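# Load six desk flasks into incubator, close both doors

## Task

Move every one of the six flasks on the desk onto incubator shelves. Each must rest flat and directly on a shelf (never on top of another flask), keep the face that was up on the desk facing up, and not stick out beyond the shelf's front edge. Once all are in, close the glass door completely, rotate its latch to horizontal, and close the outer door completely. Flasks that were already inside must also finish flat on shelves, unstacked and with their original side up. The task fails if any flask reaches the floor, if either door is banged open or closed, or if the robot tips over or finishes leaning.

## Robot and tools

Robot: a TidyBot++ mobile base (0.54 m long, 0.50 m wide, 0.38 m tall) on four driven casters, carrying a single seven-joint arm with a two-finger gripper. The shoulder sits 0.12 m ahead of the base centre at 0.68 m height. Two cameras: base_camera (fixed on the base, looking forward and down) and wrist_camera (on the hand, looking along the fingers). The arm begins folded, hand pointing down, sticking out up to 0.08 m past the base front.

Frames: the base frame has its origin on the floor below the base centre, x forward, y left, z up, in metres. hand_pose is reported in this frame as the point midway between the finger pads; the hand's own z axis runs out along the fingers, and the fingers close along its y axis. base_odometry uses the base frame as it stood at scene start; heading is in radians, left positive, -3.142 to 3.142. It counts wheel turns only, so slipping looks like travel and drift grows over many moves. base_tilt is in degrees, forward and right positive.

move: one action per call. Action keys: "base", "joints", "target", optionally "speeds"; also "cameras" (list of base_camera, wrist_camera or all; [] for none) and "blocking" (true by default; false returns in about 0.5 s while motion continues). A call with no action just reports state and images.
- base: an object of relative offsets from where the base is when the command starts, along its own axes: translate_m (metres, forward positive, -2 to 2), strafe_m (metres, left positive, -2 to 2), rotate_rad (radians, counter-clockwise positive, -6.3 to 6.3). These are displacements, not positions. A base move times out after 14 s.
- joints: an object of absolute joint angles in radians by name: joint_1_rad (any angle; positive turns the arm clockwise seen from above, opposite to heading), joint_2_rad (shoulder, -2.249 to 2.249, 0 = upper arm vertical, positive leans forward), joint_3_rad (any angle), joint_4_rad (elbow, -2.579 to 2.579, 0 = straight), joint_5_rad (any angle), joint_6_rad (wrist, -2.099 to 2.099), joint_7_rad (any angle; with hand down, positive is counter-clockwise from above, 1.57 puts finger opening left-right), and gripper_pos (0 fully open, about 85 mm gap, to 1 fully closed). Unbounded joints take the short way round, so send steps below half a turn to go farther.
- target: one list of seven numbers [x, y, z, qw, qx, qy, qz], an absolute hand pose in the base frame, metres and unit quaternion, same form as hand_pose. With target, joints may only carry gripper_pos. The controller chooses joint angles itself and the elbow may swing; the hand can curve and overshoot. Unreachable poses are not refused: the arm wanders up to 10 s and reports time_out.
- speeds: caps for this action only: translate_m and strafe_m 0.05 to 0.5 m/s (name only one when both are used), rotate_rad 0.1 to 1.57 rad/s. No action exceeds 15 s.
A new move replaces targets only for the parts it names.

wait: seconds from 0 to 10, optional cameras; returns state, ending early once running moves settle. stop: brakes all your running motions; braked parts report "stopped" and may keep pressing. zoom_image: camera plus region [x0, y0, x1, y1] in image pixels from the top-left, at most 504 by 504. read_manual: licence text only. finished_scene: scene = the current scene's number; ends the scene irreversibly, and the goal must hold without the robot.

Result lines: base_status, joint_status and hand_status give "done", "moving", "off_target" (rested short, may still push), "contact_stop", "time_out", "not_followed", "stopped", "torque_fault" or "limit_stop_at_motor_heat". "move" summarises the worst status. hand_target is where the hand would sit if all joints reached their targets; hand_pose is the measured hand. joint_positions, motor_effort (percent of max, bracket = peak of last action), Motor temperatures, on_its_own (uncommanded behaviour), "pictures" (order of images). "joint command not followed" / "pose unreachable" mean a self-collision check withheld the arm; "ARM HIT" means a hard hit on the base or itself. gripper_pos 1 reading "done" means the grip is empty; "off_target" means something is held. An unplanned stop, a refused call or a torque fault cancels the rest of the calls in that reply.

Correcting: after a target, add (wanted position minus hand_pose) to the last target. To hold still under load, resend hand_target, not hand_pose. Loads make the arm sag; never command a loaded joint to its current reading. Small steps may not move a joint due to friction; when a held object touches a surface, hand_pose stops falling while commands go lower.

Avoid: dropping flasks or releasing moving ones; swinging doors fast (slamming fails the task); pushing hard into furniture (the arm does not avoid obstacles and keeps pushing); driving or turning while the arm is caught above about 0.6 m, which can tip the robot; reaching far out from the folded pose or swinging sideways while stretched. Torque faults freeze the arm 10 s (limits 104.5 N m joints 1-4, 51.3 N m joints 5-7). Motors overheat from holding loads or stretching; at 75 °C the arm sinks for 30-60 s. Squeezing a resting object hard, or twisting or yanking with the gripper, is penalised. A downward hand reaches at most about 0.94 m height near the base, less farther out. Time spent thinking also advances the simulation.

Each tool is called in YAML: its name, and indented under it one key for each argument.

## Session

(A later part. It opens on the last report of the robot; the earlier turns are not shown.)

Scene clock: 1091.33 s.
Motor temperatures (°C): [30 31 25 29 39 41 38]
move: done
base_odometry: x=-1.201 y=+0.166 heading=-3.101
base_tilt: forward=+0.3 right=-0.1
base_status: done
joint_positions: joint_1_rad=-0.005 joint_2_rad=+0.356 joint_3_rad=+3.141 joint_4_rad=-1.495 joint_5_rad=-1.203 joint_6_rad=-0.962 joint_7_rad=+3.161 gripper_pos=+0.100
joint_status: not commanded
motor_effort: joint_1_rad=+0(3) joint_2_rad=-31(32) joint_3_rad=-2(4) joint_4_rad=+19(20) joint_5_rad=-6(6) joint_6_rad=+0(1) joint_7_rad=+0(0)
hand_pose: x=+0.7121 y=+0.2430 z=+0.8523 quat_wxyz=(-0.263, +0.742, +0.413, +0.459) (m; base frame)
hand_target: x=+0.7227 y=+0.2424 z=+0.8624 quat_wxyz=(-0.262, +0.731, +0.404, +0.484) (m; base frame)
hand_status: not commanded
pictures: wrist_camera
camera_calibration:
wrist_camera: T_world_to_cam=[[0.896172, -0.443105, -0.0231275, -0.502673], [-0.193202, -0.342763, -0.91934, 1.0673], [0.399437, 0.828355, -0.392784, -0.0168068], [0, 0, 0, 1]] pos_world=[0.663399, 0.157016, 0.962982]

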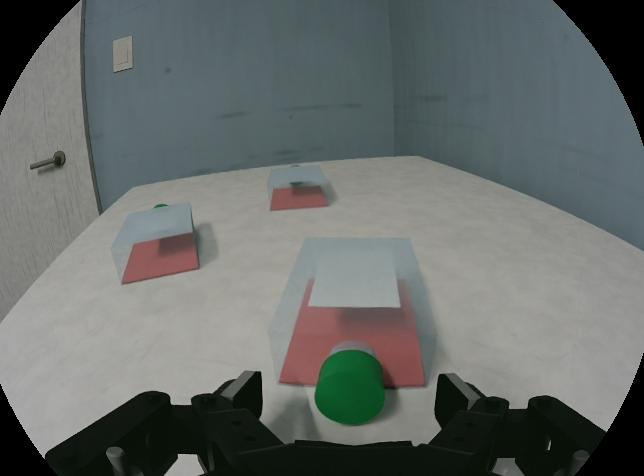

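move:
  base: {"translate_m": 0.004, "strafe_m": 0.007}
  speeds: {"translate_m": 0.1}
  cameras: ["wrist_camera"]

move:
  joints: {"gripper_pos": 0.84}
  cameras: ["wrist_camera"]

Scene clock: 1093.80 s.
Motor temperatures (°C): [30 31 25 29 39 41 38]
move: done
base_odometry: x=-1.205 y=+0.159 heading=-3.101
base_tilt: forward=+0.3 right=-0.1
base_status: done
joint_positions: joint_1_rad=-0.004 joint_2_rad=+0.357 joint_3_rad=+3.140 joint_4_rad=-1.495 joint_5_rad=-1.203 joint_6_rad=-0.962 joint_7_rad=+3.161 gripper_pos=+0.100
joint_status: not commanded
motor_effort: joint_1_rad=+0(3) joint_2_rad=-31(33) joint_3_rad=-2(4) joint_4_rad=+19(20) joint_5_rad=-6(7) joint_6_rad=+0(1) joint_7_rad=-1(1)
hand_pose: x=+0.7125 y=+0.2425 z=+0.8517 quat_wxyz=(-0.263, +0.742, +0.412, +0.458) (m; base frame)
hand_target: x=+0.7227 y=+0.2424 z=+0.8624 quat_wxyz=(-0.262, +0.731, +0.404, +0.484) (m; base frame)
hand_status: not commanded
pictures: wrist_camera
camera_calibration:
wrist_camera: T_world_to_cam=[[0.895723, -0.443946, -0.0243321, -0.501677], [-0.194619, -0.342289, -0.919218, 1.06739], [0.399755, 0.8281, -0.392996, -0.0167524], [0, 0, 0, 1]] pos_world=[0.663795, 0.156511, 0.962375]

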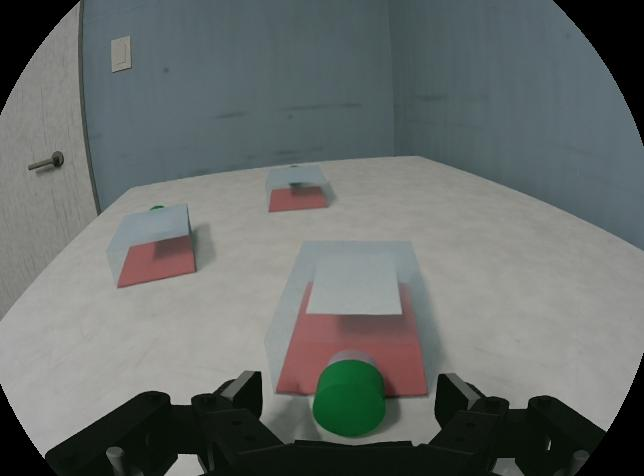

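Scene clock: 1094.77 s.
Motor temperatures (°C): [30 31 25 29 39 41 38]
move: off_target
base_odometry: x=-1.205 y=+0.159 heading=-3.101
base_tilt: forward=+0.2 right=-0.1
base_status: not commanded
joint_positions: joint_1_rad=-0.004 joint_2_rad=+0.357 joint_3_rad=+3.140 joint_4_rad=-1.495 joint_5_rad=-1.204 joint_6_rad=-0.962 joint_7_rad=+3.161 gripper_pos=+0.696
joint_status: gripper_pos off_target (ended at +0.696, target +0.840)
motor_effort: joint_1_rad=+0(1) joint_2_rad=-30(31) joint_3_rad=-2(3) joint_4_rad=+19(20) joint_5_rad=-6(7) joint_6_rad=-1(1) joint_7_rad=+0(1)
hand_pose: x=+0.7125 y=+0.2426 z=+0.8520 quat_wxyz=(-0.263, +0.742, +0.412, +0.459) (m; base frame)
hand_target: x=+0.7227 y=+0.2424 z=+0.8624 quat_wxyz=(-0.262, +0.731, +0.404, +0.484) (m; base frame)
hand_status: not commanded
pictures: wrist_camera
camera_calibration:
wrist_camera: T_world_to_cam=[[0.895623, -0.44413, -0.0246619, -0.501257], [-0.194481, -0.341117, -0.919683, 1.06784], [0.400047, 0.828485, -0.391887, -0.0179567], [0, 0, 0, 1]] pos_world=[0.663795, 0.156511, 0.962673]

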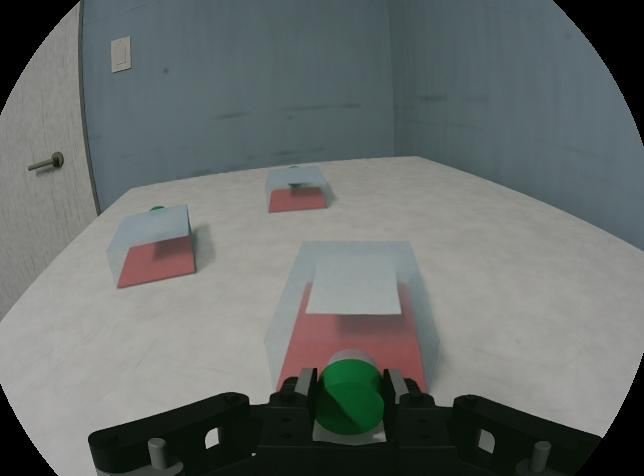

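move:
  joints: {"joint_4_rad": -1.42}
  cameras: ["wrist_camera"]

move:
  base: {"translate_m": -0.55}
  speeds: {"translate_m": 0.3}
  cameras: ["wrist_camera"]

Scene clock: 1099.73 s.
Motor temperatures (°C): [30 31 25 29 39 41 38]
move: done
base_odometry: x=-1.205 y=+0.159 heading=-3.101
base_tilt: forward=+0.2 right=-0.1
base_status: not commanded
joint_positions: joint_1_rad=-0.004 joint_2_rad=+0.360 joint_3_rad=+3.140 joint_4_rad=-1.439 joint_5_rad=-1.205 joint_6_rad=-0.962 joint_7_rad=+3.161 gripper_pos=+0.696
joint_status: all done
motor_effort: joint_1_rad=+0(1) joint_2_rad=-32(33) joint_3_rad=-3(4) joint_4_rad=+20(22) joint_5_rad=-7(7) joint_6_rad=+0(1) joint_7_rad=+0(1)
hand_pose: x=+0.7249 y=+0.2427 z=+0.8758 quat_wxyz=(-0.252, +0.730, +0.419, +0.478) (m; base frame)
hand_target: x=+0.7388 y=+0.2424 z=+0.9010 quat_wxyz=(-0.245, +0.710, +0.414, +0.514) (m; base frame)
hand_status: not commanded
pictures: wrist_camera
camera_calibration:
wrist_camera: T_world_to_cam=[[0.895623, -0.444218, 0.0230091, -0.553418], [-0.145138, -0.340738, -0.928888, 1.06434], [0.420469, 0.828594, -0.369646, -0.0480174], [0, 0, 0, 1]] pos_world=[0.670321, 0.15661, 0.983639]

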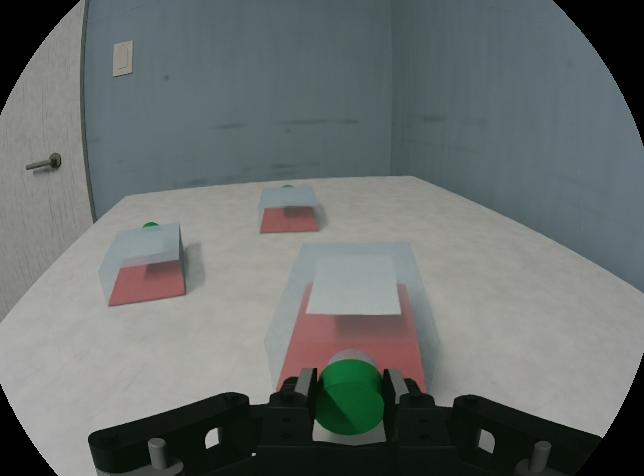

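Scene clock: 1102.57 s.
Motor temperatures (°C): [30 31 25 29 39 40 38]
move: done
base_odometry: x=-0.655 y=+0.181 heading=-3.101
base_tilt: forward=+0.2 right=-0.2
base_status: done
joint_positions: joint_1_rad=-0.004 joint_2_rad=+0.364 joint_3_rad=+3.140 joint_4_rad=-1.439 joint_5_rad=-1.205 joint_6_rad=-0.962 joint_7_rad=+3.161 gripper_pos=+0.696
joint_status: not commanded
motor_effort: joint_1_rad=+0(1) joint_2_rad=-32(35) joint_3_rad=-2(4) joint_4_rad=+21(21) joint_5_rad=-7(8) joint_6_rad=+0(1) joint_7_rad=+0(1)
hand_pose: x=+0.7258 y=+0.2426 z=+0.8735 quat_wxyz=(-0.253, +0.731, +0.418, +0.477) (m; base frame)
hand_target: x=+0.7388 y=+0.2424 z=+0.9010 quat_wxyz=(-0.245, +0.710, +0.414, +0.514) (m; base frame)
hand_status: not commanded
pictures: wrist_camera
camera_calibration:
wrist_camera: T_world_to_cam=[[0.895658, -0.444312, 0.0195828, -0.551223], [-0.148709, -0.340689, -0.928341, 1.06438], [0.419144, 0.828564, -0.371214, -0.0468298], [0, 0, 0, 1]] pos_world=[0.671619, 0.15651, 0.98152]

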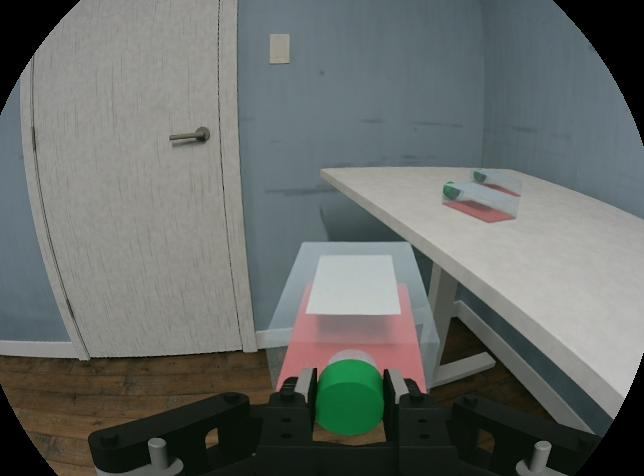

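move:
  joints: {"joint_2_rad": -0.075, "joint_4_rad": -2.02, "joint_5_rad": 0.04, "joint_6_rad": -0.075, "joint_7_rad": 1.55}
  cameras: ["wrist_camera"]

Scene clock: 1107.70 s.
Motor temperatures (°C): [30 31 25 29 39 40 38]
move: done
base_odometry: x=-0.655 y=+0.181 heading=-3.101
base_tilt: forward=+0.2 right=-0.2
base_status: not commanded
joint_positions: joint_1_rad=-0.004 joint_2_rad=-0.046 joint_3_rad=+3.140 joint_4_rad=-2.013 joint_5_rad=-0.036 joint_6_rad=-0.136 joint_7_rad=+1.617 gripper_pos=+0.696
joint_status: all done
motor_effort: joint_1_rad=+0(1) joint_2_rad=-18(33) joint_3_rad=-1(3) joint_4_rad=+22(22) joint_5_rad=+0(8) joint_6_rad=+8(8) joint_7_rad=+0(1)
hand_pose: x=+0.6578 y=+0.0057 z=+0.8225 quat_wxyz=(-0.001, +0.868, +0.008, +0.496) (m; base frame)
hand_target: x=+0.6605 y=+0.0013 z=+0.8513 quat_wxyz=(+0.006, +0.847, +0.008, +0.532) (m; base frame)
hand_status: not commanded
pictures: wrist_camera
camera_calibration:
wrist_camera: T_world_to_cam=[[0.102185, -0.994688, -0.0123723, -0.0432221], [-0.461116, -0.0363429, -0.886595, 1.09572], [0.881437, 0.0963019, -0.46238, -0.0658377], [0, 0, 0, 1]] pos_world=[0.567701, 0.00316932, 0.940481]

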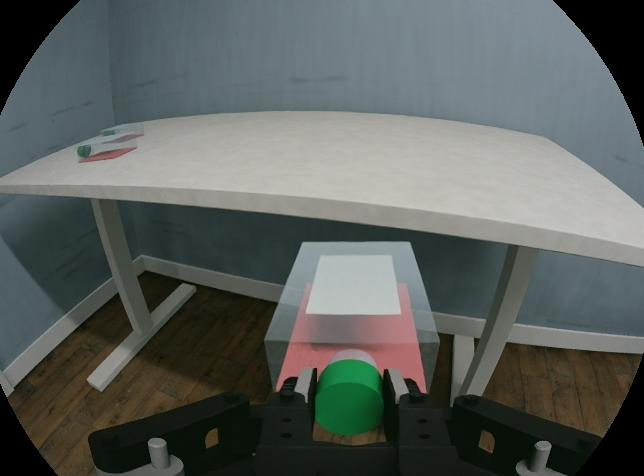

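move:
  base: {"translate_m": -0.624, "strafe_m": 0.323, "rotate_rad": -1.745}
  speeds: {"rotate_rad": 0.8}
  joints: {"joint_5_rad": 0.075, "joint_6_rad": -0.03, "joint_7_rad": 1.505}
  cameras: ["wrist_camera"]

Scene clock: 1116.60 s.
Motor temperatures (°C): [30 31 25 29 39 41 38]
move: done
base_odometry: x=-0.019 y=-0.116 heading=+1.438
base_tilt: forward=+0.3 right=-0.2
base_status: done
joint_positions: joint_1_rad=+0.001 joint_2_rad=-0.051 joint_3_rad=+3.141 joint_4_rad=-2.016 joint_5_rad=+0.008 joint_6_rad=-0.078 joint_7_rad=+1.560 gripper_pos=+0.696
joint_status: all done
motor_effort: joint_1_rad=+0(3) joint_2_rad=-18(21) joint_3_rad=-1(4) joint_4_rad=+21(23) joint_5_rad=+1(2) joint_6_rad=+8(9) joint_7_rad=+0(1)
hand_pose: x=+0.6649 y=+0.0007 z=+0.8391 quat_wxyz=(+0.000, +0.853, -0.002, +0.522) (m; base frame)
hand_target: x=+0.6663 y=+0.0015 z=+0.8640 quat_wxyz=(+0.003, +0.835, +0.004, +0.551) (m; base frame)
hand_status: not commanded
pictures: wrist_camera
camera_calibration:
wrist_camera: T_world_to_cam=[[0.0859439, -0.996176, -0.0156985, -0.0350966], [-0.408193, -0.0208339, -0.912658, 1.10013], [0.908841, 0.0848455, -0.408422, -0.12747], [0, 0, 0, 1]] pos_world=[0.567933, -0.00122697, 0.951433]

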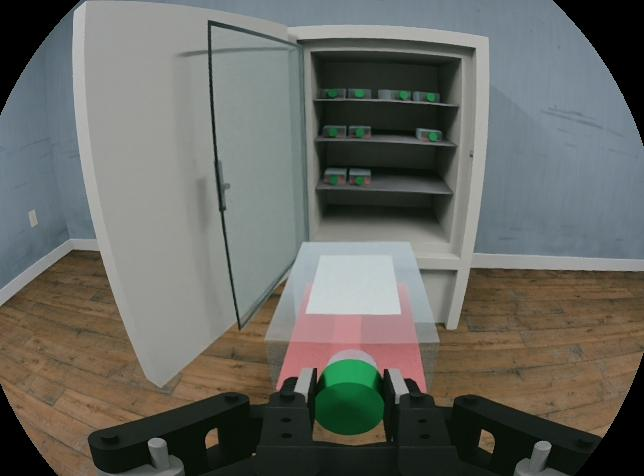

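move:
  base: {"translate_m": 0.318, "strafe_m": -0.32}
  cameras: []

move:
  base: {"translate_m": 0.548, "strafe_m": -0.16, "rotate_rad": 0.27}
  speeds: {"translate_m": 0.3, "rotate_rad": 0.3}
  cameras: ["wrist_camera"]

Scene clock: 1123.47 s.
Motor temperatures (°C): [30 31 25 29 39 41 38]
move: done
base_odometry: x=+0.341 y=+0.157 heading=+1.438
base_tilt: forward=+0.3 right=-0.1
base_status: done
joint_positions: joint_1_rad=+0.001 joint_2_rad=-0.057 joint_3_rad=+3.141 joint_4_rad=-2.019 joint_5_rad=+0.008 joint_6_rad=-0.078 joint_7_rad=+1.560 gripper_pos=+0.696
joint_status: not commanded
motor_effort: joint_1_rad=+0(3) joint_2_rad=-18(22) joint_3_rad=+0(4) joint_4_rad=+22(23) joint_5_rad=+1(1) joint_6_rad=+8(9) joint_7_rad=+0(1)
hand_pose: x=+0.6632 y=+0.0010 z=+0.8413 quat_wxyz=(+0.000, +0.852, -0.002, +0.523) (m; base frame)
hand_target: x=+0.6663 y=+0.0015 z=+0.8640 quat_wxyz=(+0.003, +0.835, +0.004, +0.551) (m; base frame)
hand_status: not commanded
pictures: none
No camera images: "cameras" was empty.

Scene clock: 1126.30 s.
Motor temperatures (°C): [30 31 25 29 39 41 38]
move: done
base_odometry: x=+0.572 y=+0.679 heading=+1.709
base_tilt: forward=+0.3 right=-0.1
base_status: done
joint_positions: joint_1_rad=+0.000 joint_2_rad=-0.059 joint_3_rad=+3.141 joint_4_rad=-2.020 joint_5_rad=+0.008 joint_6_rad=-0.078 joint_7_rad=+1.560 gripper_pos=+0.696
joint_status: not commanded
motor_effort: joint_1_rad=+0(2) joint_2_rad=-18(21) joint_3_rad=+0(2) joint_4_rad=+22(23) joint_5_rad=+0(1) joint_6_rad=+8(9) joint_7_rad=+0(1)
hand_pose: x=+0.6628 y=+0.0014 z=+0.8419 quat_wxyz=(-0.001, +0.852, -0.001, +0.524) (m; base frame)
hand_target: x=+0.6663 y=+0.0015 z=+0.8640 quat_wxyz=(+0.003, +0.835, +0.004, +0.551) (m; base frame)
hand_status: not commanded
pictures: wrist_camera
camera_calibration:
wrist_camera: T_world_to_cam=[[0.0873657, -0.996061, -0.0151644, -0.0355446], [-0.403233, -0.02144, -0.914846, 1.10043], [0.910918, 0.0860409, -0.403517, -0.129989], [0, 0, 0, 1]] pos_world=[0.565244, -0.000626961, 0.953734]

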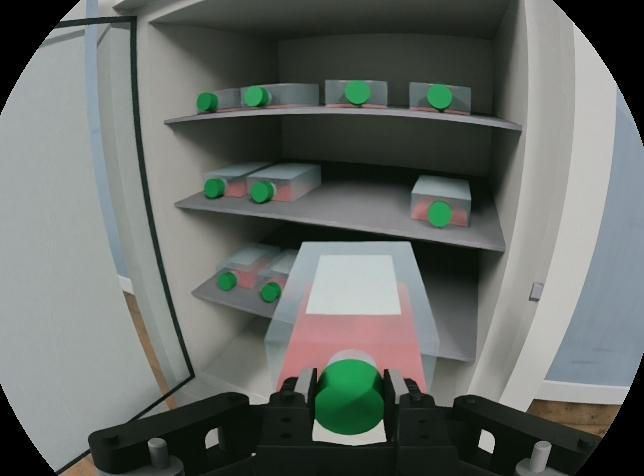

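move:
  base: {"translate_m": 0.15, "strafe_m": -0.008}
  speeds: {"translate_m": 0.15}
  cameras: ["wrist_camera"]

Scene clock: 1137.07 s.
Motor temperatures (°C): [30 31 25 29 39 41 38]
move: done
base_odometry: x=+0.560 y=+0.828 heading=+1.709
base_tilt: forward=+0.3 right=-0.2
base_status: done
joint_positions: joint_1_rad=+0.000 joint_2_rad=-0.060 joint_3_rad=+3.141 joint_4_rad=-2.020 joint_5_rad=+0.008 joint_6_rad=-0.078 joint_7_rad=+1.560 gripper_pos=+0.696
joint_status: not commanded
motor_effort: joint_1_rad=+0(2) joint_2_rad=-18(21) joint_3_rad=+0(2) joint_4_rad=+22(23) joint_5_rad=+1(1) joint_6_rad=+8(9) joint_7_rad=+0(0)
hand_pose: x=+0.6626 y=+0.0014 z=+0.8422 quat_wxyz=(-0.001, +0.852, -0.001, +0.524) (m; base frame)
hand_target: x=+0.6663 y=+0.0015 z=+0.8640 quat_wxyz=(+0.003, +0.835, +0.004, +0.551) (m; base frame)
hand_status: not commanded
pictures: wrist_camera
camera_calibration:
wrist_camera: T_world_to_cam=[[0.0873766, -0.996061, -0.0151179, -0.0355644], [-0.402655, -0.0214326, -0.915101, 1.1005], [0.911172, 0.0860457, -0.402941, -0.130288], [0, 0, 0, 1]] pos_world=[0.564944, -0.000626956, 0.954034]

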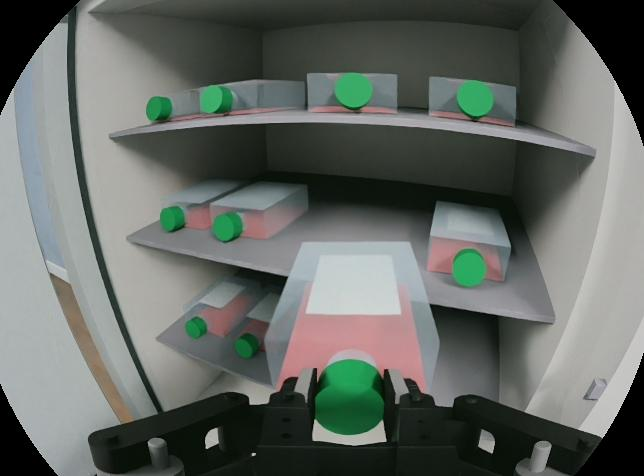

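move:
  base: {"translate_m": 0.205}
  speeds: {"translate_m": 0.15}
  cameras: ["wrist_camera"]

Scene clock: 1147.07 s.
Motor temperatures (°C): [30 31 25 29 39 41 38]
move: done
base_odometry: x=+0.532 y=+1.032 heading=+1.708
base_tilt: forward=+0.2 right=-0.2
base_status: done
joint_positions: joint_1_rad=+0.000 joint_2_rad=-0.061 joint_3_rad=+3.141 joint_4_rad=-2.020 joint_5_rad=+0.008 joint_6_rad=-0.078 joint_7_rad=+1.560 gripper_pos=+0.696
joint_status: not commanded
motor_effort: joint_1_rad=+0(1) joint_2_rad=-18(21) joint_3_rad=+0(2) joint_4_rad=+21(23) joint_5_rad=+1(1) joint_6_rad=+8(9) joint_7_rad=+0(0)
hand_pose: x=+0.6624 y=+0.0014 z=+0.8425 quat_wxyz=(-0.001, +0.852, -0.001, +0.524) (m; base frame)
hand_target: x=+0.6663 y=+0.0015 z=+0.8640 quat_wxyz=(+0.003, +0.835, +0.004, +0.551) (m; base frame)
hand_status: not commanded
pictures: wrist_camera
camera_calibration:
wrist_camera: T_world_to_cam=[[0.0873772, -0.996061, -0.0150677, -0.0355922], [-0.402208, -0.0214368, -0.915297, 1.10054], [0.911369, 0.0860365, -0.402497, -0.130561], [0, 0, 0, 1]] pos_world=[0.564745, -0.00062696, 0.954234]

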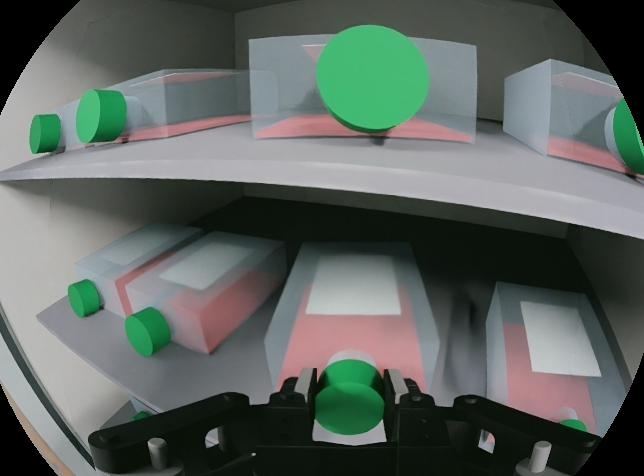

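move:
  joints: {"joint_4_rad": -2.065, "joint_6_rad": 0.015}
  cameras: []

move:
  joints: {"joint_4_rad": -2.085, "joint_6_rad": 0.03}
  cameras: []

Scene clock: 1152.83 s.
Motor temperatures (°C): [30 31 25 29 39 41 38]
move: done
base_odometry: x=+0.532 y=+1.032 heading=+1.708
base_tilt: forward=+0.3 right=-0.1
base_status: not commanded
joint_positions: joint_1_rad=+0.000 joint_2_rad=-0.061 joint_3_rad=+3.141 joint_4_rad=-2.064 joint_5_rad=+0.008 joint_6_rad=-0.039 joint_7_rad=+1.560 gripper_pos=+0.696
joint_status: all done
motor_effort: joint_1_rad=+0(0) joint_2_rad=-18(18) joint_3_rad=-1(1) joint_4_rad=+21(22) joint_5_rad=+0(1) joint_6_rad=+8(10) joint_7_rad=+0(1)
hand_pose: x=+0.6561 y=+0.0015 z=+0.8284 quat_wxyz=(-0.001, +0.853, -0.001, +0.522) (m; base frame)
hand_target: x=+0.6608 y=+0.0026 z=+0.8510 quat_wxyz=(+0.002, +0.835, +0.005, +0.551) (m; base frame)
hand_status: not commanded
pictures: none
No camera images: "cameras" was empty.

Scene clock: 1153.43 s.
Motor temperatures (°C): [30 31 25 29 39 41 38]
move: done
base_odometry: x=+0.532 y=+1.032 heading=+1.708
base_tilt: forward=+0.3 right=-0.2
base_status: not commanded
joint_positions: joint_1_rad=+0.000 joint_2_rad=-0.061 joint_3_rad=+3.141 joint_4_rad=-2.080 joint_5_rad=+0.008 joint_6_rad=-0.023 joint_7_rad=+1.560 gripper_pos=+0.696
joint_status: all done
motor_effort: joint_1_rad=+0(0) joint_2_rad=-17(18) joint_3_rad=-1(1) joint_4_rad=+20(22) joint_5_rad=+1(1) joint_6_rad=+8(9) joint_7_rad=+0(0)
hand_pose: x=+0.6540 y=+0.0015 z=+0.8239 quat_wxyz=(-0.001, +0.853, -0.001, +0.522) (m; base frame)
hand_target: x=+0.6576 y=+0.0029 z=+0.8438 quat_wxyz=(+0.001, +0.836, +0.005, +0.549) (m; base frame)
hand_status: not commanded
pictures: none
No camera images: "cameras" was empty.

move:
  joints: {"joint_4_rad": -2.1, "joint_6_rad": 0.043}
  cameras: ["wrist_camera"]

Scene clock: 1154.83 s.
Motor temperatures (°C): [30 31 25 29 39 41 38]
move: done
base_odometry: x=+0.532 y=+1.032 heading=+1.708
base_tilt: forward=+0.3 right=-0.2
base_status: not commanded
joint_positions: joint_1_rad=+0.000 joint_2_rad=-0.061 joint_3_rad=+3.141 joint_4_rad=-2.091 joint_5_rad=+0.008 joint_6_rad=-0.007 joint_7_rad=+1.560 gripper_pos=+0.696
joint_status: all done
motor_effort: joint_1_rad=+0(0) joint_2_rad=-16(17) joint_3_rad=+0(1) joint_4_rad=+20(21) joint_5_rad=+1(1) joint_6_rad=+7(8) joint_7_rad=+0(1)
hand_pose: x=+0.6533 y=+0.0016 z=+0.8223 quat_wxyz=(-0.001, +0.851, -0.001, +0.525) (m; base frame)
hand_target: x=+0.6553 y=+0.0032 z=+0.8390 quat_wxyz=(+0.001, +0.837, +0.005, +0.548) (m; base frame)
hand_status: not commanded
pictures: wrist_camera
camera_calibration:
wrist_camera: T_world_to_cam=[[0.0878488, -0.996017, -0.0152237, -0.035111], [-0.40174, -0.0214404, -0.915503, 1.07819], [0.91153, 0.0865418, -0.402024, -0.13089], [0, 0, 0, 1]] pos_world=[0.555548, -0.000526825, 0.933933]

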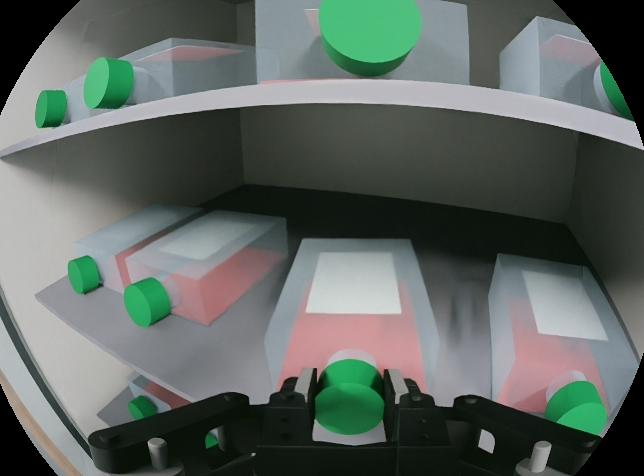

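move:
  joints: {"gripper_pos": 0.5}
  cameras: ["wrist_camera"]

move:
  base: {"translate_m": -0.3}
  speeds: {"translate_m": 0.2}
  cameras: ["wrist_camera"]

Scene clock: 1157.30 s.
Motor temperatures (°C): [30 31 25 29 39 41 38]
move: done
base_odometry: x=+0.532 y=+1.032 heading=+1.708
base_tilt: forward=+0.3 right=-0.2
base_status: not commanded
joint_positions: joint_1_rad=+0.000 joint_2_rad=-0.061 joint_3_rad=+3.141 joint_4_rad=-2.091 joint_5_rad=+0.008 joint_6_rad=-0.007 joint_7_rad=+1.560 gripper_pos=+0.500
joint_status: all done
motor_effort: joint_1_rad=+0(0) joint_2_rad=-16(17) joint_3_rad=-1(1) joint_4_rad=+20(21) joint_5_rad=+0(1) joint_6_rad=+8(8) joint_7_rad=+0(0)
hand_pose: x=+0.6533 y=+0.0016 z=+0.8223 quat_wxyz=(-0.001, +0.851, -0.001, +0.525) (m; base frame)
hand_target: x=+0.6553 y=+0.0032 z=+0.8390 quat_wxyz=(+0.001, +0.837, +0.005, +0.548) (m; base frame)
hand_status: not commanded
pictures: wrist_camera
camera_calibration:
wrist_camera: T_world_to_cam=[[0.0878488, -0.996017, -0.0152237, -0.035111], [-0.40174, -0.0214404, -0.915503, 1.07819], [0.91153, 0.0865418, -0.402024, -0.13089], [0, 0, 0, 1]] pos_world=[0.555548, -0.000526825, 0.933933]

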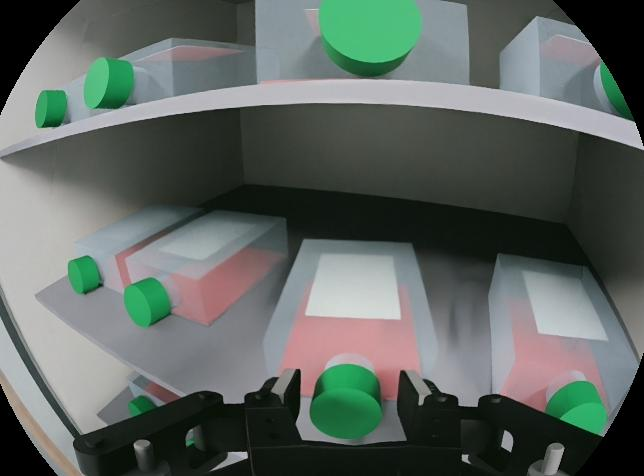

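Scene clock: 1159.60 s.
Motor temperatures (°C): [30 31 25 29 39 41 38]
move: done
base_odometry: x=+0.573 y=+0.734 heading=+1.708
base_tilt: forward=+0.3 right=-0.1
base_status: done
joint_positions: joint_1_rad=+0.000 joint_2_rad=-0.062 joint_3_rad=+3.141 joint_4_rad=-2.092 joint_5_rad=+0.008 joint_6_rad=-0.006 joint_7_rad=+1.560 gripper_pos=+0.500
joint_status: not commanded
motor_effort: joint_1_rad=+0(1) joint_2_rad=-16(20) joint_3_rad=+0(2) joint_4_rad=+20(21) joint_5_rad=+0(1) joint_6_rad=+7(8) joint_7_rad=+0(1)
hand_pose: x=+0.6528 y=+0.0016 z=+0.8228 quat_wxyz=(-0.001, +0.851, -0.001, +0.525) (m; base frame)
hand_target: x=+0.6553 y=+0.0032 z=+0.8390 quat_wxyz=(+0.001, +0.837, +0.005, +0.548) (m; base frame)
hand_status: not commanded
pictures: wrist_camera
camera_calibration:
wrist_camera: T_world_to_cam=[[0.087865, -0.996018, -0.0151044, -0.0351727], [-0.400426, -0.0214319, -0.916079, 1.07813], [0.912107, 0.0865394, -0.400714, -0.131726], [0, 0, 0, 1]] pos_world=[0.554948, -0.000526821, 0.934333]

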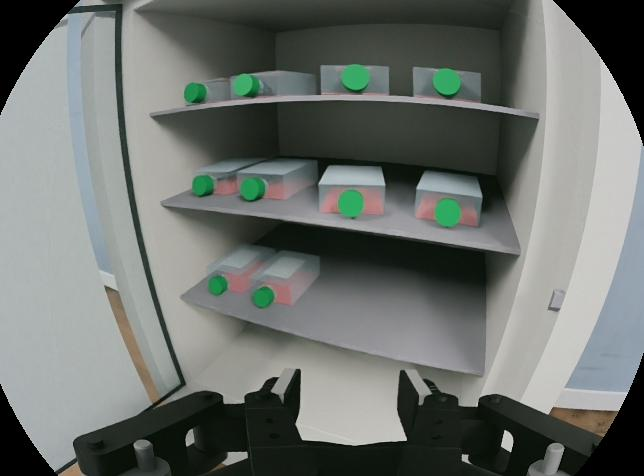

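move:
  base: {"translate_m": -0.586, "strafe_m": 0.318}
  cameras: []

move:
  base: {"translate_m": -0.868, "strafe_m": 1.50, "rotate_rad": 1.3}
  speeds: {"rotate_rad": 0.8}
  joints: {"joint_2_rad": 0.337, "joint_4_rad": -1.39, "joint_5_rad": 1.2, "joint_6_rad": -1.37, "joint_7_rad": -0.06, "gripper_pos": 0.1}
  cameras: ["wrist_camera", "base_camera"]

Scene clock: 1199.00 s.
Motor temperatures (°C): [30 31 25 29 39 41 38]
move: done
base_odometry: x=+0.339 y=+0.110 heading=+1.709
base_tilt: forward=+0.3 right=-0.1
base_status: done
joint_positions: joint_1_rad=+0.000 joint_2_rad=-0.063 joint_3_rad=+3.141 joint_4_rad=-2.093 joint_5_rad=+0.008 joint_6_rad=-0.005 joint_7_rad=+1.560 gripper_pos=+0.500
joint_status: not commanded
motor_effort: joint_1_rad=+0(2) joint_2_rad=-16(19) joint_3_rad=-1(3) joint_4_rad=+20(21) joint_5_rad=+0(1) joint_6_rad=+7(8) joint_7_rad=+0(1)
hand_pose: x=+0.6527 y=+0.0016 z=+0.8230 quat_wxyz=(-0.001, +0.851, -0.001, +0.525) (m; base frame)
hand_target: x=+0.6553 y=+0.0032 z=+0.8390 quat_wxyz=(+0.001, +0.837, +0.005, +0.548) (m; base frame)
hand_status: not commanded
pictures: none
No camera images: "cameras" was empty.

Scene clock: 1203.50 s.
Motor temperatures (°C): [30 31 25 29 39 41 38]
move: done
base_odometry: x=-1.028 y=-0.956 heading=+3.009
base_tilt: forward=+0.3 right=-0.1
base_status: done
joint_positions: joint_1_rad=+0.001 joint_2_rad=+0.333 joint_3_rad=+3.143 joint_4_rad=-1.409 joint_5_rad=+1.126 joint_6_rad=-1.319 joint_7_rad=+0.005 gripper_pos=+0.100
joint_status: all done
motor_effort: joint_1_rad=+0(4) joint_2_rad=-28(31) joint_3_rad=+2(4) joint_4_rad=+18(21) joint_5_rad=+8(9) joint_6_rad=-1(8) joint_7_rad=+0(1)
hand_pose: x=+0.6199 y=-0.2721 z=+0.8847 quat_wxyz=(+0.346, +0.677, -0.518, +0.392) (m; base frame)
hand_target: x=+0.6132 y=-0.2826 z=+0.9107 quat_wxyz=(+0.367, +0.639, -0.532, +0.417) (m; base frame)
hand_status: not commanded
pictures: base_camera, wrist_camera
camera_calibration:
wrist_camera: T_world_to_cam=[[-0.949381, -0.310106, 0.0501062, 0.467978], [-0.171223, 0.377127, -0.910197, 1.07695], [0.263361, -0.872702, -0.411135, 0.0971233], [0, 0, 0, 1]] pos_world=[0.60311, -0.176265, 0.996718]

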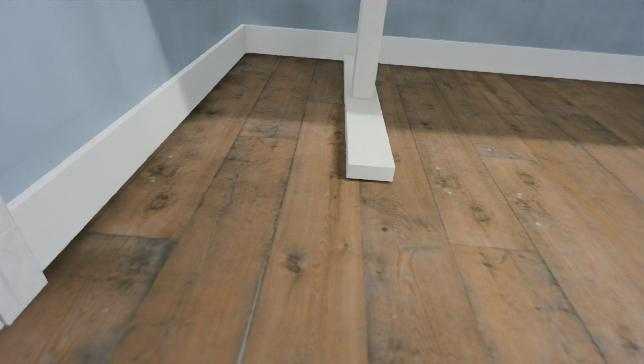

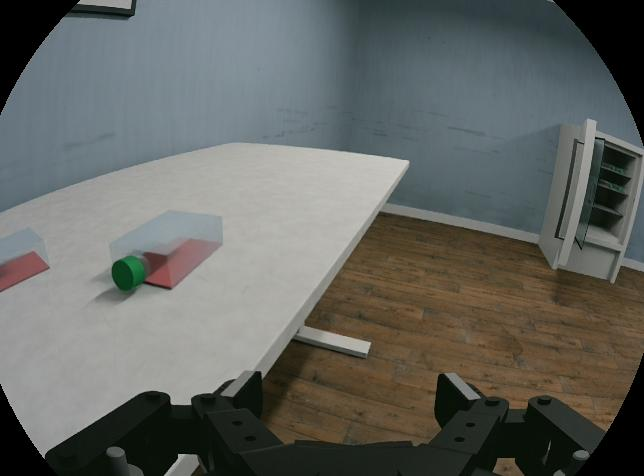

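zoom_image:
  camera: "wrist_camera"
  region: [0, 180, 260, 330]

Scaled by 1.938.

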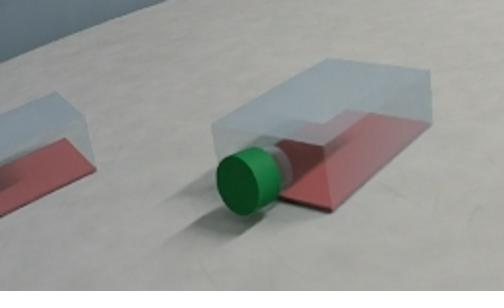

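move:
  base: {"translate_m": 0.234, "strafe_m": 0.005, "rotate_rad": -0.086}
  speeds: {"translate_m": 0.15}
  joints: {"joint_4_rad": -1.34}
  cameras: ["wrist_camera", "base_camera"]

Scene clock: 1240.43 s.
Motor temperatures (°C): [30 31 25 29 39 40 38]
move: done
base_odometry: x=-1.261 y=-0.930 heading=+2.922
base_tilt: forward=+0.2 right=-0.1
base_status: done
joint_positions: joint_1_rad=+0.006 joint_2_rad=+0.337 joint_3_rad=+3.143 joint_4_rad=-1.357 joint_5_rad=+1.133 joint_6_rad=-1.320 joint_7_rad=+0.004 gripper_pos=+0.100
joint_status: all done
motor_effort: joint_1_rad=+0(4) joint_2_rad=-29(31) joint_3_rad=+1(4) joint_4_rad=+18(19) joint_5_rad=+9(9) joint_6_rad=+0(1) joint_7_rad=+0(1)
hand_pose: x=+0.6287 y=-0.2759 z=+0.9040 quat_wxyz=(+0.337, +0.665, -0.526, +0.409) (m; base frame)
hand_target: x=+0.6211 y=-0.2826 z=+0.9286 quat_wxyz=(+0.354, +0.629, -0.541, +0.433) (m; base frame)
hand_status: not commanded
pictures: base_camera, wrist_camera
camera_calibration:
wrist_camera: T_world_to_cam=[[-0.952462, -0.304584, 0.0066741, 0.516955], [-0.125111, 0.371072, -0.920137, 1.07574], [0.277782, -0.877231, -0.391539, 0.0714573], [0, 0, 0, 1]] pos_world=[0.607117, -0.179035, 1.01435]

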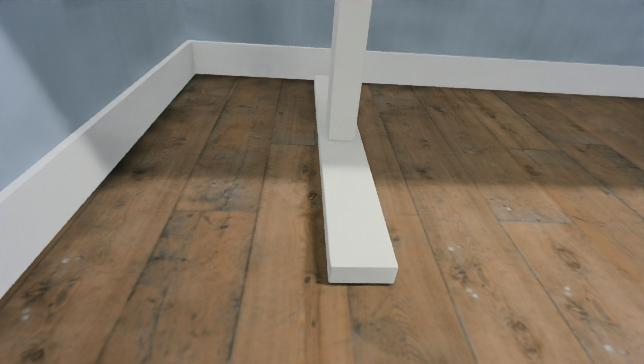

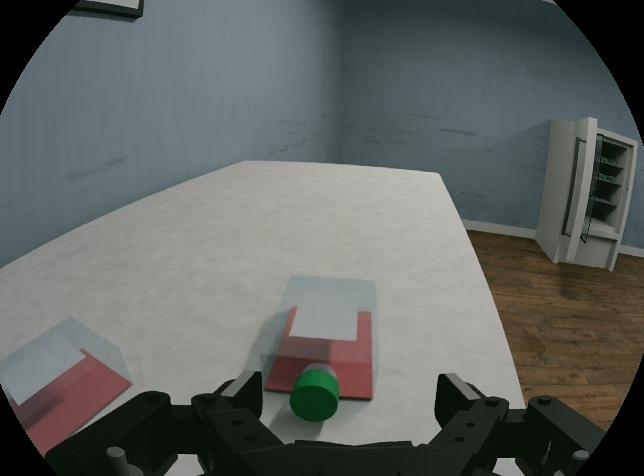

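zoom_image:
  camera: "wrist_camera"
  region: [220, 250, 420, 440]

Scaled by 2.520.

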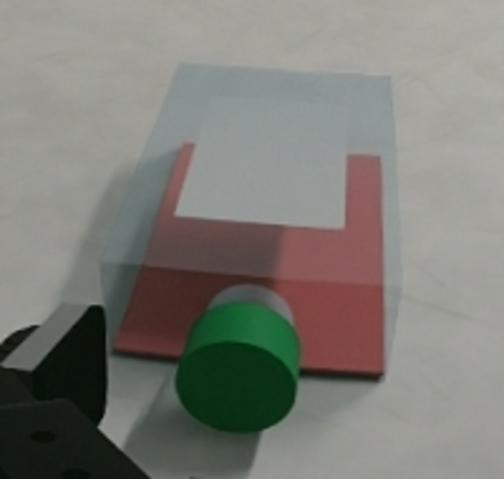

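move:
  base: {"translate_m": 0.017, "strafe_m": 0.004}
  speeds: {"translate_m": 0.1}
  cameras: []

move:
  joints: {"joint_2_rad": 0.36, "joint_4_rad": -1.475, "joint_5_rad": 1.235, "joint_6_rad": -1.235, "joint_7_rad": -0.235}
  cameras: ["wrist_camera"]

Scene clock: 1266.13 s.
Motor temperatures (°C): [30 31 25 29 39 40 38]
move: done
base_odometry: x=-1.278 y=-0.930 heading=+2.922
base_tilt: forward=+0.3 right=-0.1
base_status: done
joint_positions: joint_1_rad=+0.005 joint_2_rad=+0.343 joint_3_rad=+3.143 joint_4_rad=-1.356 joint_5_rad=+1.133 joint_6_rad=-1.322 joint_7_rad=+0.004 gripper_pos=+0.100
joint_status: not commanded
motor_effort: joint_1_rad=+0(2) joint_2_rad=-29(32) joint_3_rad=+1(2) joint_4_rad=+17(19) joint_5_rad=+8(9) joint_6_rad=+0(1) joint_7_rad=+0(1)
hand_pose: x=+0.6301 y=-0.2755 z=+0.9009 quat_wxyz=(+0.339, +0.666, -0.525, +0.407) (m; base frame)
hand_target: x=+0.6211 y=-0.2826 z=+0.9286 quat_wxyz=(+0.354, +0.629, -0.541, +0.433) (m; base frame)
hand_status: not commanded
pictures: none
No camera images: "cameras" was empty.

Scene clock: 1267.47 s.
Motor temperatures (°C): [30 31 25 29 39 40 38]
move: done
base_odometry: x=-1.278 y=-0.930 heading=+2.922
base_tilt: forward=+0.2 right=-0.1
base_status: not commanded
joint_positions: joint_1_rad=+0.005 joint_2_rad=+0.354 joint_3_rad=+3.143 joint_4_rad=-1.467 joint_5_rad=+1.159 joint_6_rad=-1.281 joint_7_rad=-0.169 gripper_pos=+0.100
joint_status: all done
motor_effort: joint_1_rad=+0(0) joint_2_rad=-29(31) joint_3_rad=+1(2) joint_4_rad=+18(19) joint_5_rad=+8(10) joint_6_rad=-1(2) joint_7_rad=+0(1)
hand_pose: x=+0.6242 y=-0.2756 z=+0.8610 quat_wxyz=(+0.329, +0.649, -0.547, +0.413) (m; base frame)
hand_target: x=+0.6447 y=-0.2757 z=+0.8728 quat_wxyz=(+0.319, +0.639, -0.533, +0.452) (m; base frame)
hand_status: not commanded
pictures: wrist_camera
camera_calibration:
wrist_camera: T_world_to_cam=[[-0.961897, -0.270882, -0.037114, 0.565915], [-0.0734527, 0.386776, -0.919244, 1.00684], [0.263361, -0.881491, -0.391936, 0.0642064], [0, 0, 0, 1]] pos_world=[0.601398, -0.179529, 0.971701]

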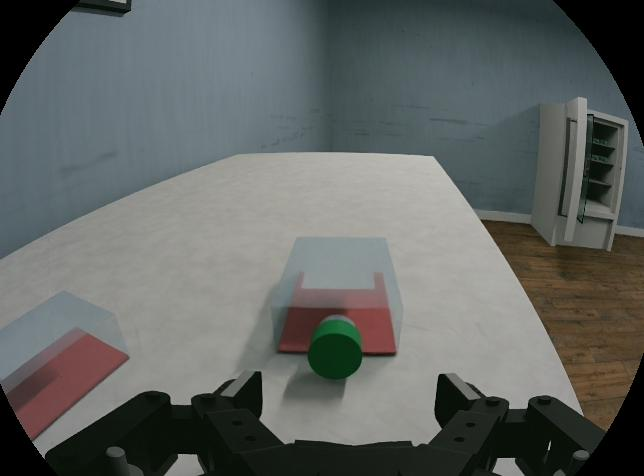

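move:
  base: {"translate_m": 0.0108, "strafe_m": -0.018}
  speeds: {"translate_m": 0.1}
  joints: {"joint_4_rad": -1.49}
  cameras: ["wrist_camera"]

Scene clock: 1273.50 s.
Motor temperatures (°C): [30 31 25 29 39 40 38]
move: done
base_odometry: x=-1.285 y=-0.910 heading=+2.922
base_tilt: forward=+0.4 right=-0.1
base_status: done
joint_positions: joint_1_rad=+0.005 joint_2_rad=+0.359 joint_3_rad=+3.143 joint_4_rad=-1.481 joint_5_rad=+1.161 joint_6_rad=-1.281 joint_7_rad=-0.171 gripper_pos=+0.100
joint_status: all done
motor_effort: joint_1_rad=+0(3) joint_2_rad=-29(30) joint_3_rad=+0(3) joint_4_rad=+18(19) joint_5_rad=+8(9) joint_6_rad=-2(2) joint_7_rad=+0(0)
hand_pose: x=+0.6220 y=-0.2757 z=+0.8537 quat_wxyz=(+0.334, +0.653, -0.544, +0.408) (m; base frame)
hand_target: x=+0.6416 y=-0.2757 z=+0.8671 quat_wxyz=(+0.323, +0.643, -0.531, +0.448) (m; base frame)
hand_status: not commanded
pictures: wrist_camera
camera_calibration:
wrist_camera: T_world_to_cam=[[-0.962383, -0.271029, -0.0190502, 0.548318], [-0.0904431, 0.385687, -0.918186, 1.00936], [0.256203, -0.881923, -0.395691, 0.0694569], [0, 0, 0, 1]] pos_world=[0.601186, -0.17943, 0.964707]

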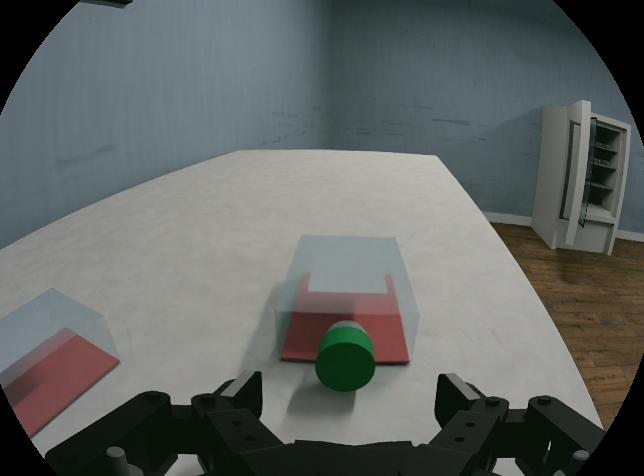

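move:
  base: {"translate_m": 0.006, "strafe_m": -0.02}
  speeds: {"translate_m": 0.1}
  cameras: ["wrist_camera"]

Scene clock: 1276.97 s.
Motor temperatures (°C): [30 31 25 29 39 40 38]
move: done
base_odometry: x=-1.287 y=-0.889 heading=+2.922
base_tilt: forward=+0.3 right=-0.1
base_status: done
joint_positions: joint_1_rad=+0.005 joint_2_rad=+0.359 joint_3_rad=+3.143 joint_4_rad=-1.481 joint_5_rad=+1.162 joint_6_rad=-1.281 joint_7_rad=-0.171 gripper_pos=+0.100
joint_status: not commanded
motor_effort: joint_1_rad=+0(4) joint_2_rad=-29(31) joint_3_rad=+1(4) joint_4_rad=+18(18) joint_5_rad=+8(9) joint_6_rad=-2(2) joint_7_rad=+0(1)
hand_pose: x=+0.6221 y=-0.2760 z=+0.8540 quat_wxyz=(+0.335, +0.652, -0.544, +0.408) (m; base frame)
hand_target: x=+0.6416 y=-0.2757 z=+0.8671 quat_wxyz=(+0.323, +0.643, -0.531, +0.448) (m; base frame)
hand_status: not commanded
pictures: wrist_camera
camera_calibration:
wrist_camera: T_world_to_cam=[[-0.962343, -0.271203, -0.0185964, 0.547898], [-0.0905548, 0.384326, -0.918746, 1.00995], [0.256313, -0.882464, -0.394412, 0.0680234], [0, 0, 0, 1]] pos_world=[0.601286, -0.179532, 0.964909]

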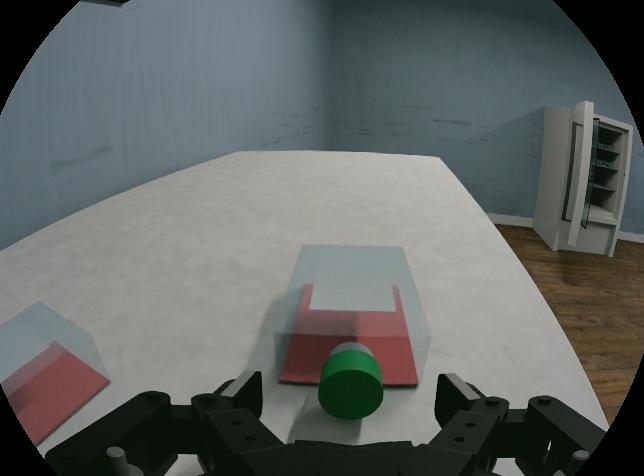

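move:
  base: {"translate_m": 0.002, "strafe_m": -0.012}
  speeds: {"translate_m": 0.1}
  cameras: ["wrist_camera"]

move:
  joints: {"gripper_pos": 0.84}
  cameras: ["wrist_camera"]

Scene clock: 1279.17 s.
Motor temperatures (°C): [30 31 25 29 39 40 38]
move: done
base_odometry: x=-1.286 y=-0.877 heading=+2.923
base_tilt: forward=+0.2 right=-0.1
base_status: done
joint_positions: joint_1_rad=+0.005 joint_2_rad=+0.359 joint_3_rad=+3.143 joint_4_rad=-1.481 joint_5_rad=+1.163 joint_6_rad=-1.281 joint_7_rad=-0.171 gripper_pos=+0.100
joint_status: not commanded
motor_effort: joint_1_rad=+0(3) joint_2_rad=-29(30) joint_3_rad=+1(3) joint_4_rad=+18(18) joint_5_rad=+8(9) joint_6_rad=-1(2) joint_7_rad=+0(1)
hand_pose: x=+0.6222 y=-0.2759 z=+0.8541 quat_wxyz=(+0.335, +0.652, -0.543, +0.408) (m; base frame)
hand_target: x=+0.6416 y=-0.2757 z=+0.8671 quat_wxyz=(+0.323, +0.643, -0.531, +0.448) (m; base frame)
hand_status: not commanded
pictures: wrist_camera
camera_calibration:
wrist_camera: T_world_to_cam=[[-0.962219, -0.271652, -0.0184344, 0.54771], [-0.090762, 0.383847, -0.918925, 1.01014], [0.256704, -0.882534, -0.394, 0.067439], [0, 0, 0, 1]] pos_world=[0.601387, -0.179435, 0.96491]

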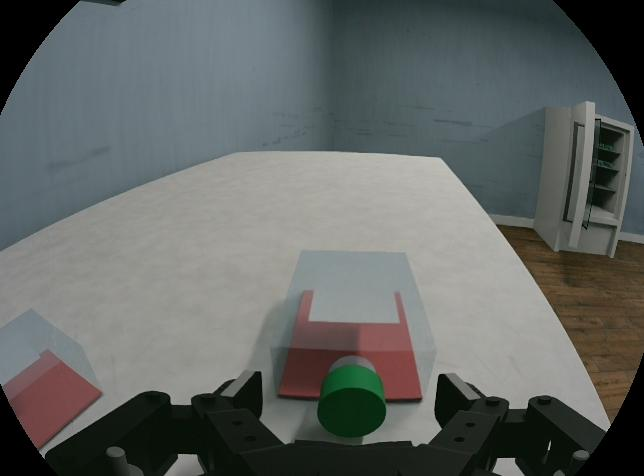

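Scene clock: 1280.13 s.
Motor temperatures (°C): [30 31 25 29 39 40 38]
move: off_target
base_odometry: x=-1.286 y=-0.877 heading=+2.923
base_tilt: forward=+0.3 right=-0.2
base_status: not commanded
joint_positions: joint_1_rad=+0.005 joint_2_rad=+0.359 joint_3_rad=+3.143 joint_4_rad=-1.481 joint_5_rad=+1.166 joint_6_rad=-1.281 joint_7_rad=-0.171 gripper_pos=+0.726
joint_status: gripper_pos off_target (ended at +0.726, target +0.840)
motor_effort: joint_1_rad=+0(1) joint_2_rad=-29(30) joint_3_rad=+2(2) joint_4_rad=+17(18) joint_5_rad=+8(9) joint_6_rad=-2(2) joint_7_rad=+0(0)
hand_pose: x=+0.6224 y=-0.2762 z=+0.8549 quat_wxyz=(+0.336, +0.652, -0.543, +0.409) (m; base frame)
hand_target: x=+0.6416 y=-0.2757 z=+0.8671 quat_wxyz=(+0.323, +0.643, -0.531, +0.448) (m; base frame)
hand_status: not commanded
pictures: wrist_camera
camera_calibration:
wrist_camera: T_world_to_cam=[[-0.962064, -0.272228, -0.0180017, 0.547201], [-0.090654, 0.381214, -0.920031, 1.01114], [0.257321, -0.883497, -0.391431, 0.0645826], [0, 0, 0, 1]] pos_world=[0.601488, -0.179439, 0.965411]

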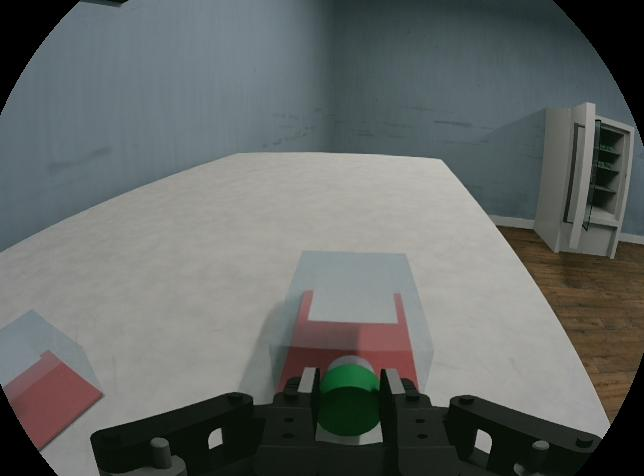

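zoom_image:
  camera: "wrist_camera"
  region: [270, 330, 430, 476]

Scaled by 3.150.

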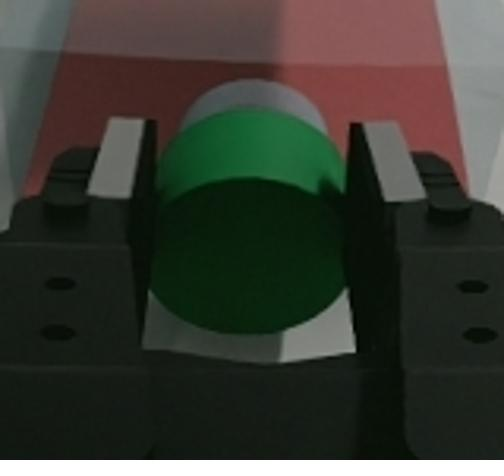

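move:
  joints: {"gripper_pos": 0.4}
  cameras: []

move:
  joints: {"joint_4_rad": -1.498}
  cameras: []

move:
  joints: {"gripper_pos": 0.84}
  cameras: ["wrist_camera"]

Scene clock: 1292.53 s.
Motor temperatures (°C): [30 31 25 29 39 40 38]
move: done
base_odometry: x=-1.286 y=-0.877 heading=+2.923
base_tilt: forward=+0.3 right=-0.2
base_status: not commanded
joint_positions: joint_1_rad=+0.005 joint_2_rad=+0.359 joint_3_rad=+3.143 joint_4_rad=-1.481 joint_5_rad=+1.166 joint_6_rad=-1.281 joint_7_rad=-0.171 gripper_pos=+0.400
joint_status: all done
motor_effort: joint_1_rad=+0(1) joint_2_rad=-29(30) joint_3_rad=+1(2) joint_4_rad=+18(18) joint_5_rad=+8(9) joint_6_rad=-2(2) joint_7_rad=+0(0)
hand_pose: x=+0.6224 y=-0.2762 z=+0.8549 quat_wxyz=(+0.336, +0.652, -0.543, +0.409) (m; base frame)
hand_target: x=+0.6416 y=-0.2757 z=+0.8671 quat_wxyz=(+0.323, +0.643, -0.531, +0.448) (m; base frame)
hand_status: not commanded
pictures: none
No camera images: "cameras" was empty.

Scene clock: 1293.07 s.
Motor temperatures (°C): [30 31 25 29 39 40 38]
move: done
base_odometry: x=-1.286 y=-0.877 heading=+2.923
base_tilt: forward=+0.3 right=-0.1
base_status: not commanded
joint_positions: joint_1_rad=+0.005 joint_2_rad=+0.359 joint_3_rad=+3.143 joint_4_rad=-1.488 joint_5_rad=+1.166 joint_6_rad=-1.281 joint_7_rad=-0.171 gripper_pos=+0.400
joint_status: all done
motor_effort: joint_1_rad=+0(0) joint_2_rad=-29(29) joint_3_rad=+1(2) joint_4_rad=+17(18) joint_5_rad=+8(9) joint_6_rad=-1(2) joint_7_rad=+0(1)
hand_pose: x=+0.6210 y=-0.2762 z=+0.8526 quat_wxyz=(+0.337, +0.653, -0.542, +0.407) (m; base frame)
hand_target: x=+0.6400 y=-0.2757 z=+0.8641 quat_wxyz=(+0.325, +0.645, -0.530, +0.445) (m; base frame)
hand_status: not commanded
pictures: none
No camera images: "cameras" was empty.

Scene clock: 1293.87 s.
Motor temperatures (°C): [30 31 25 29 39 40 38]
move: off_target
base_odometry: x=-1.286 y=-0.877 heading=+2.923
base_tilt: forward=+0.3 right=-0.1
base_status: not commanded
joint_positions: joint_1_rad=+0.005 joint_2_rad=+0.359 joint_3_rad=+3.143 joint_4_rad=-1.488 joint_5_rad=+1.168 joint_6_rad=-1.281 joint_7_rad=-0.171 gripper_pos=+0.722
joint_status: gripper_pos off_target (ended at +0.722, target +0.840)
motor_effort: joint_1_rad=+0(1) joint_2_rad=-29(30) joint_3_rad=+2(2) joint_4_rad=+18(18) joint_5_rad=+8(8) joint_6_rad=-2(2) joint_7_rad=+0(1)
hand_pose: x=+0.6212 y=-0.2765 z=+0.8533 quat_wxyz=(+0.338, +0.653, -0.541, +0.408) (m; base frame)
hand_target: x=+0.6400 y=-0.2757 z=+0.8641 quat_wxyz=(+0.325, +0.645, -0.530, +0.445) (m; base frame)
hand_status: not commanded
pictures: wrist_camera
camera_calibration:
wrist_camera: T_world_to_cam=[[-0.961982, -0.272881, -0.0112204, 0.53986], [-0.0967615, 0.378954, -0.920343, 1.01316], [0.255397, -0.884268, -0.390951, 0.0645502], [0, 0, 0, 1]] pos_world=[0.600885, -0.179544, 0.96375]

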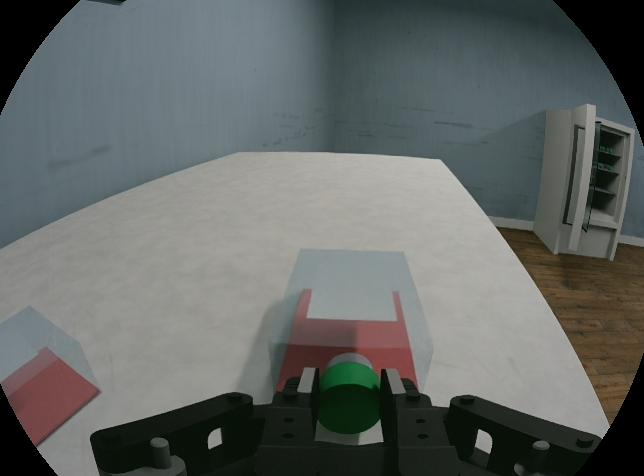

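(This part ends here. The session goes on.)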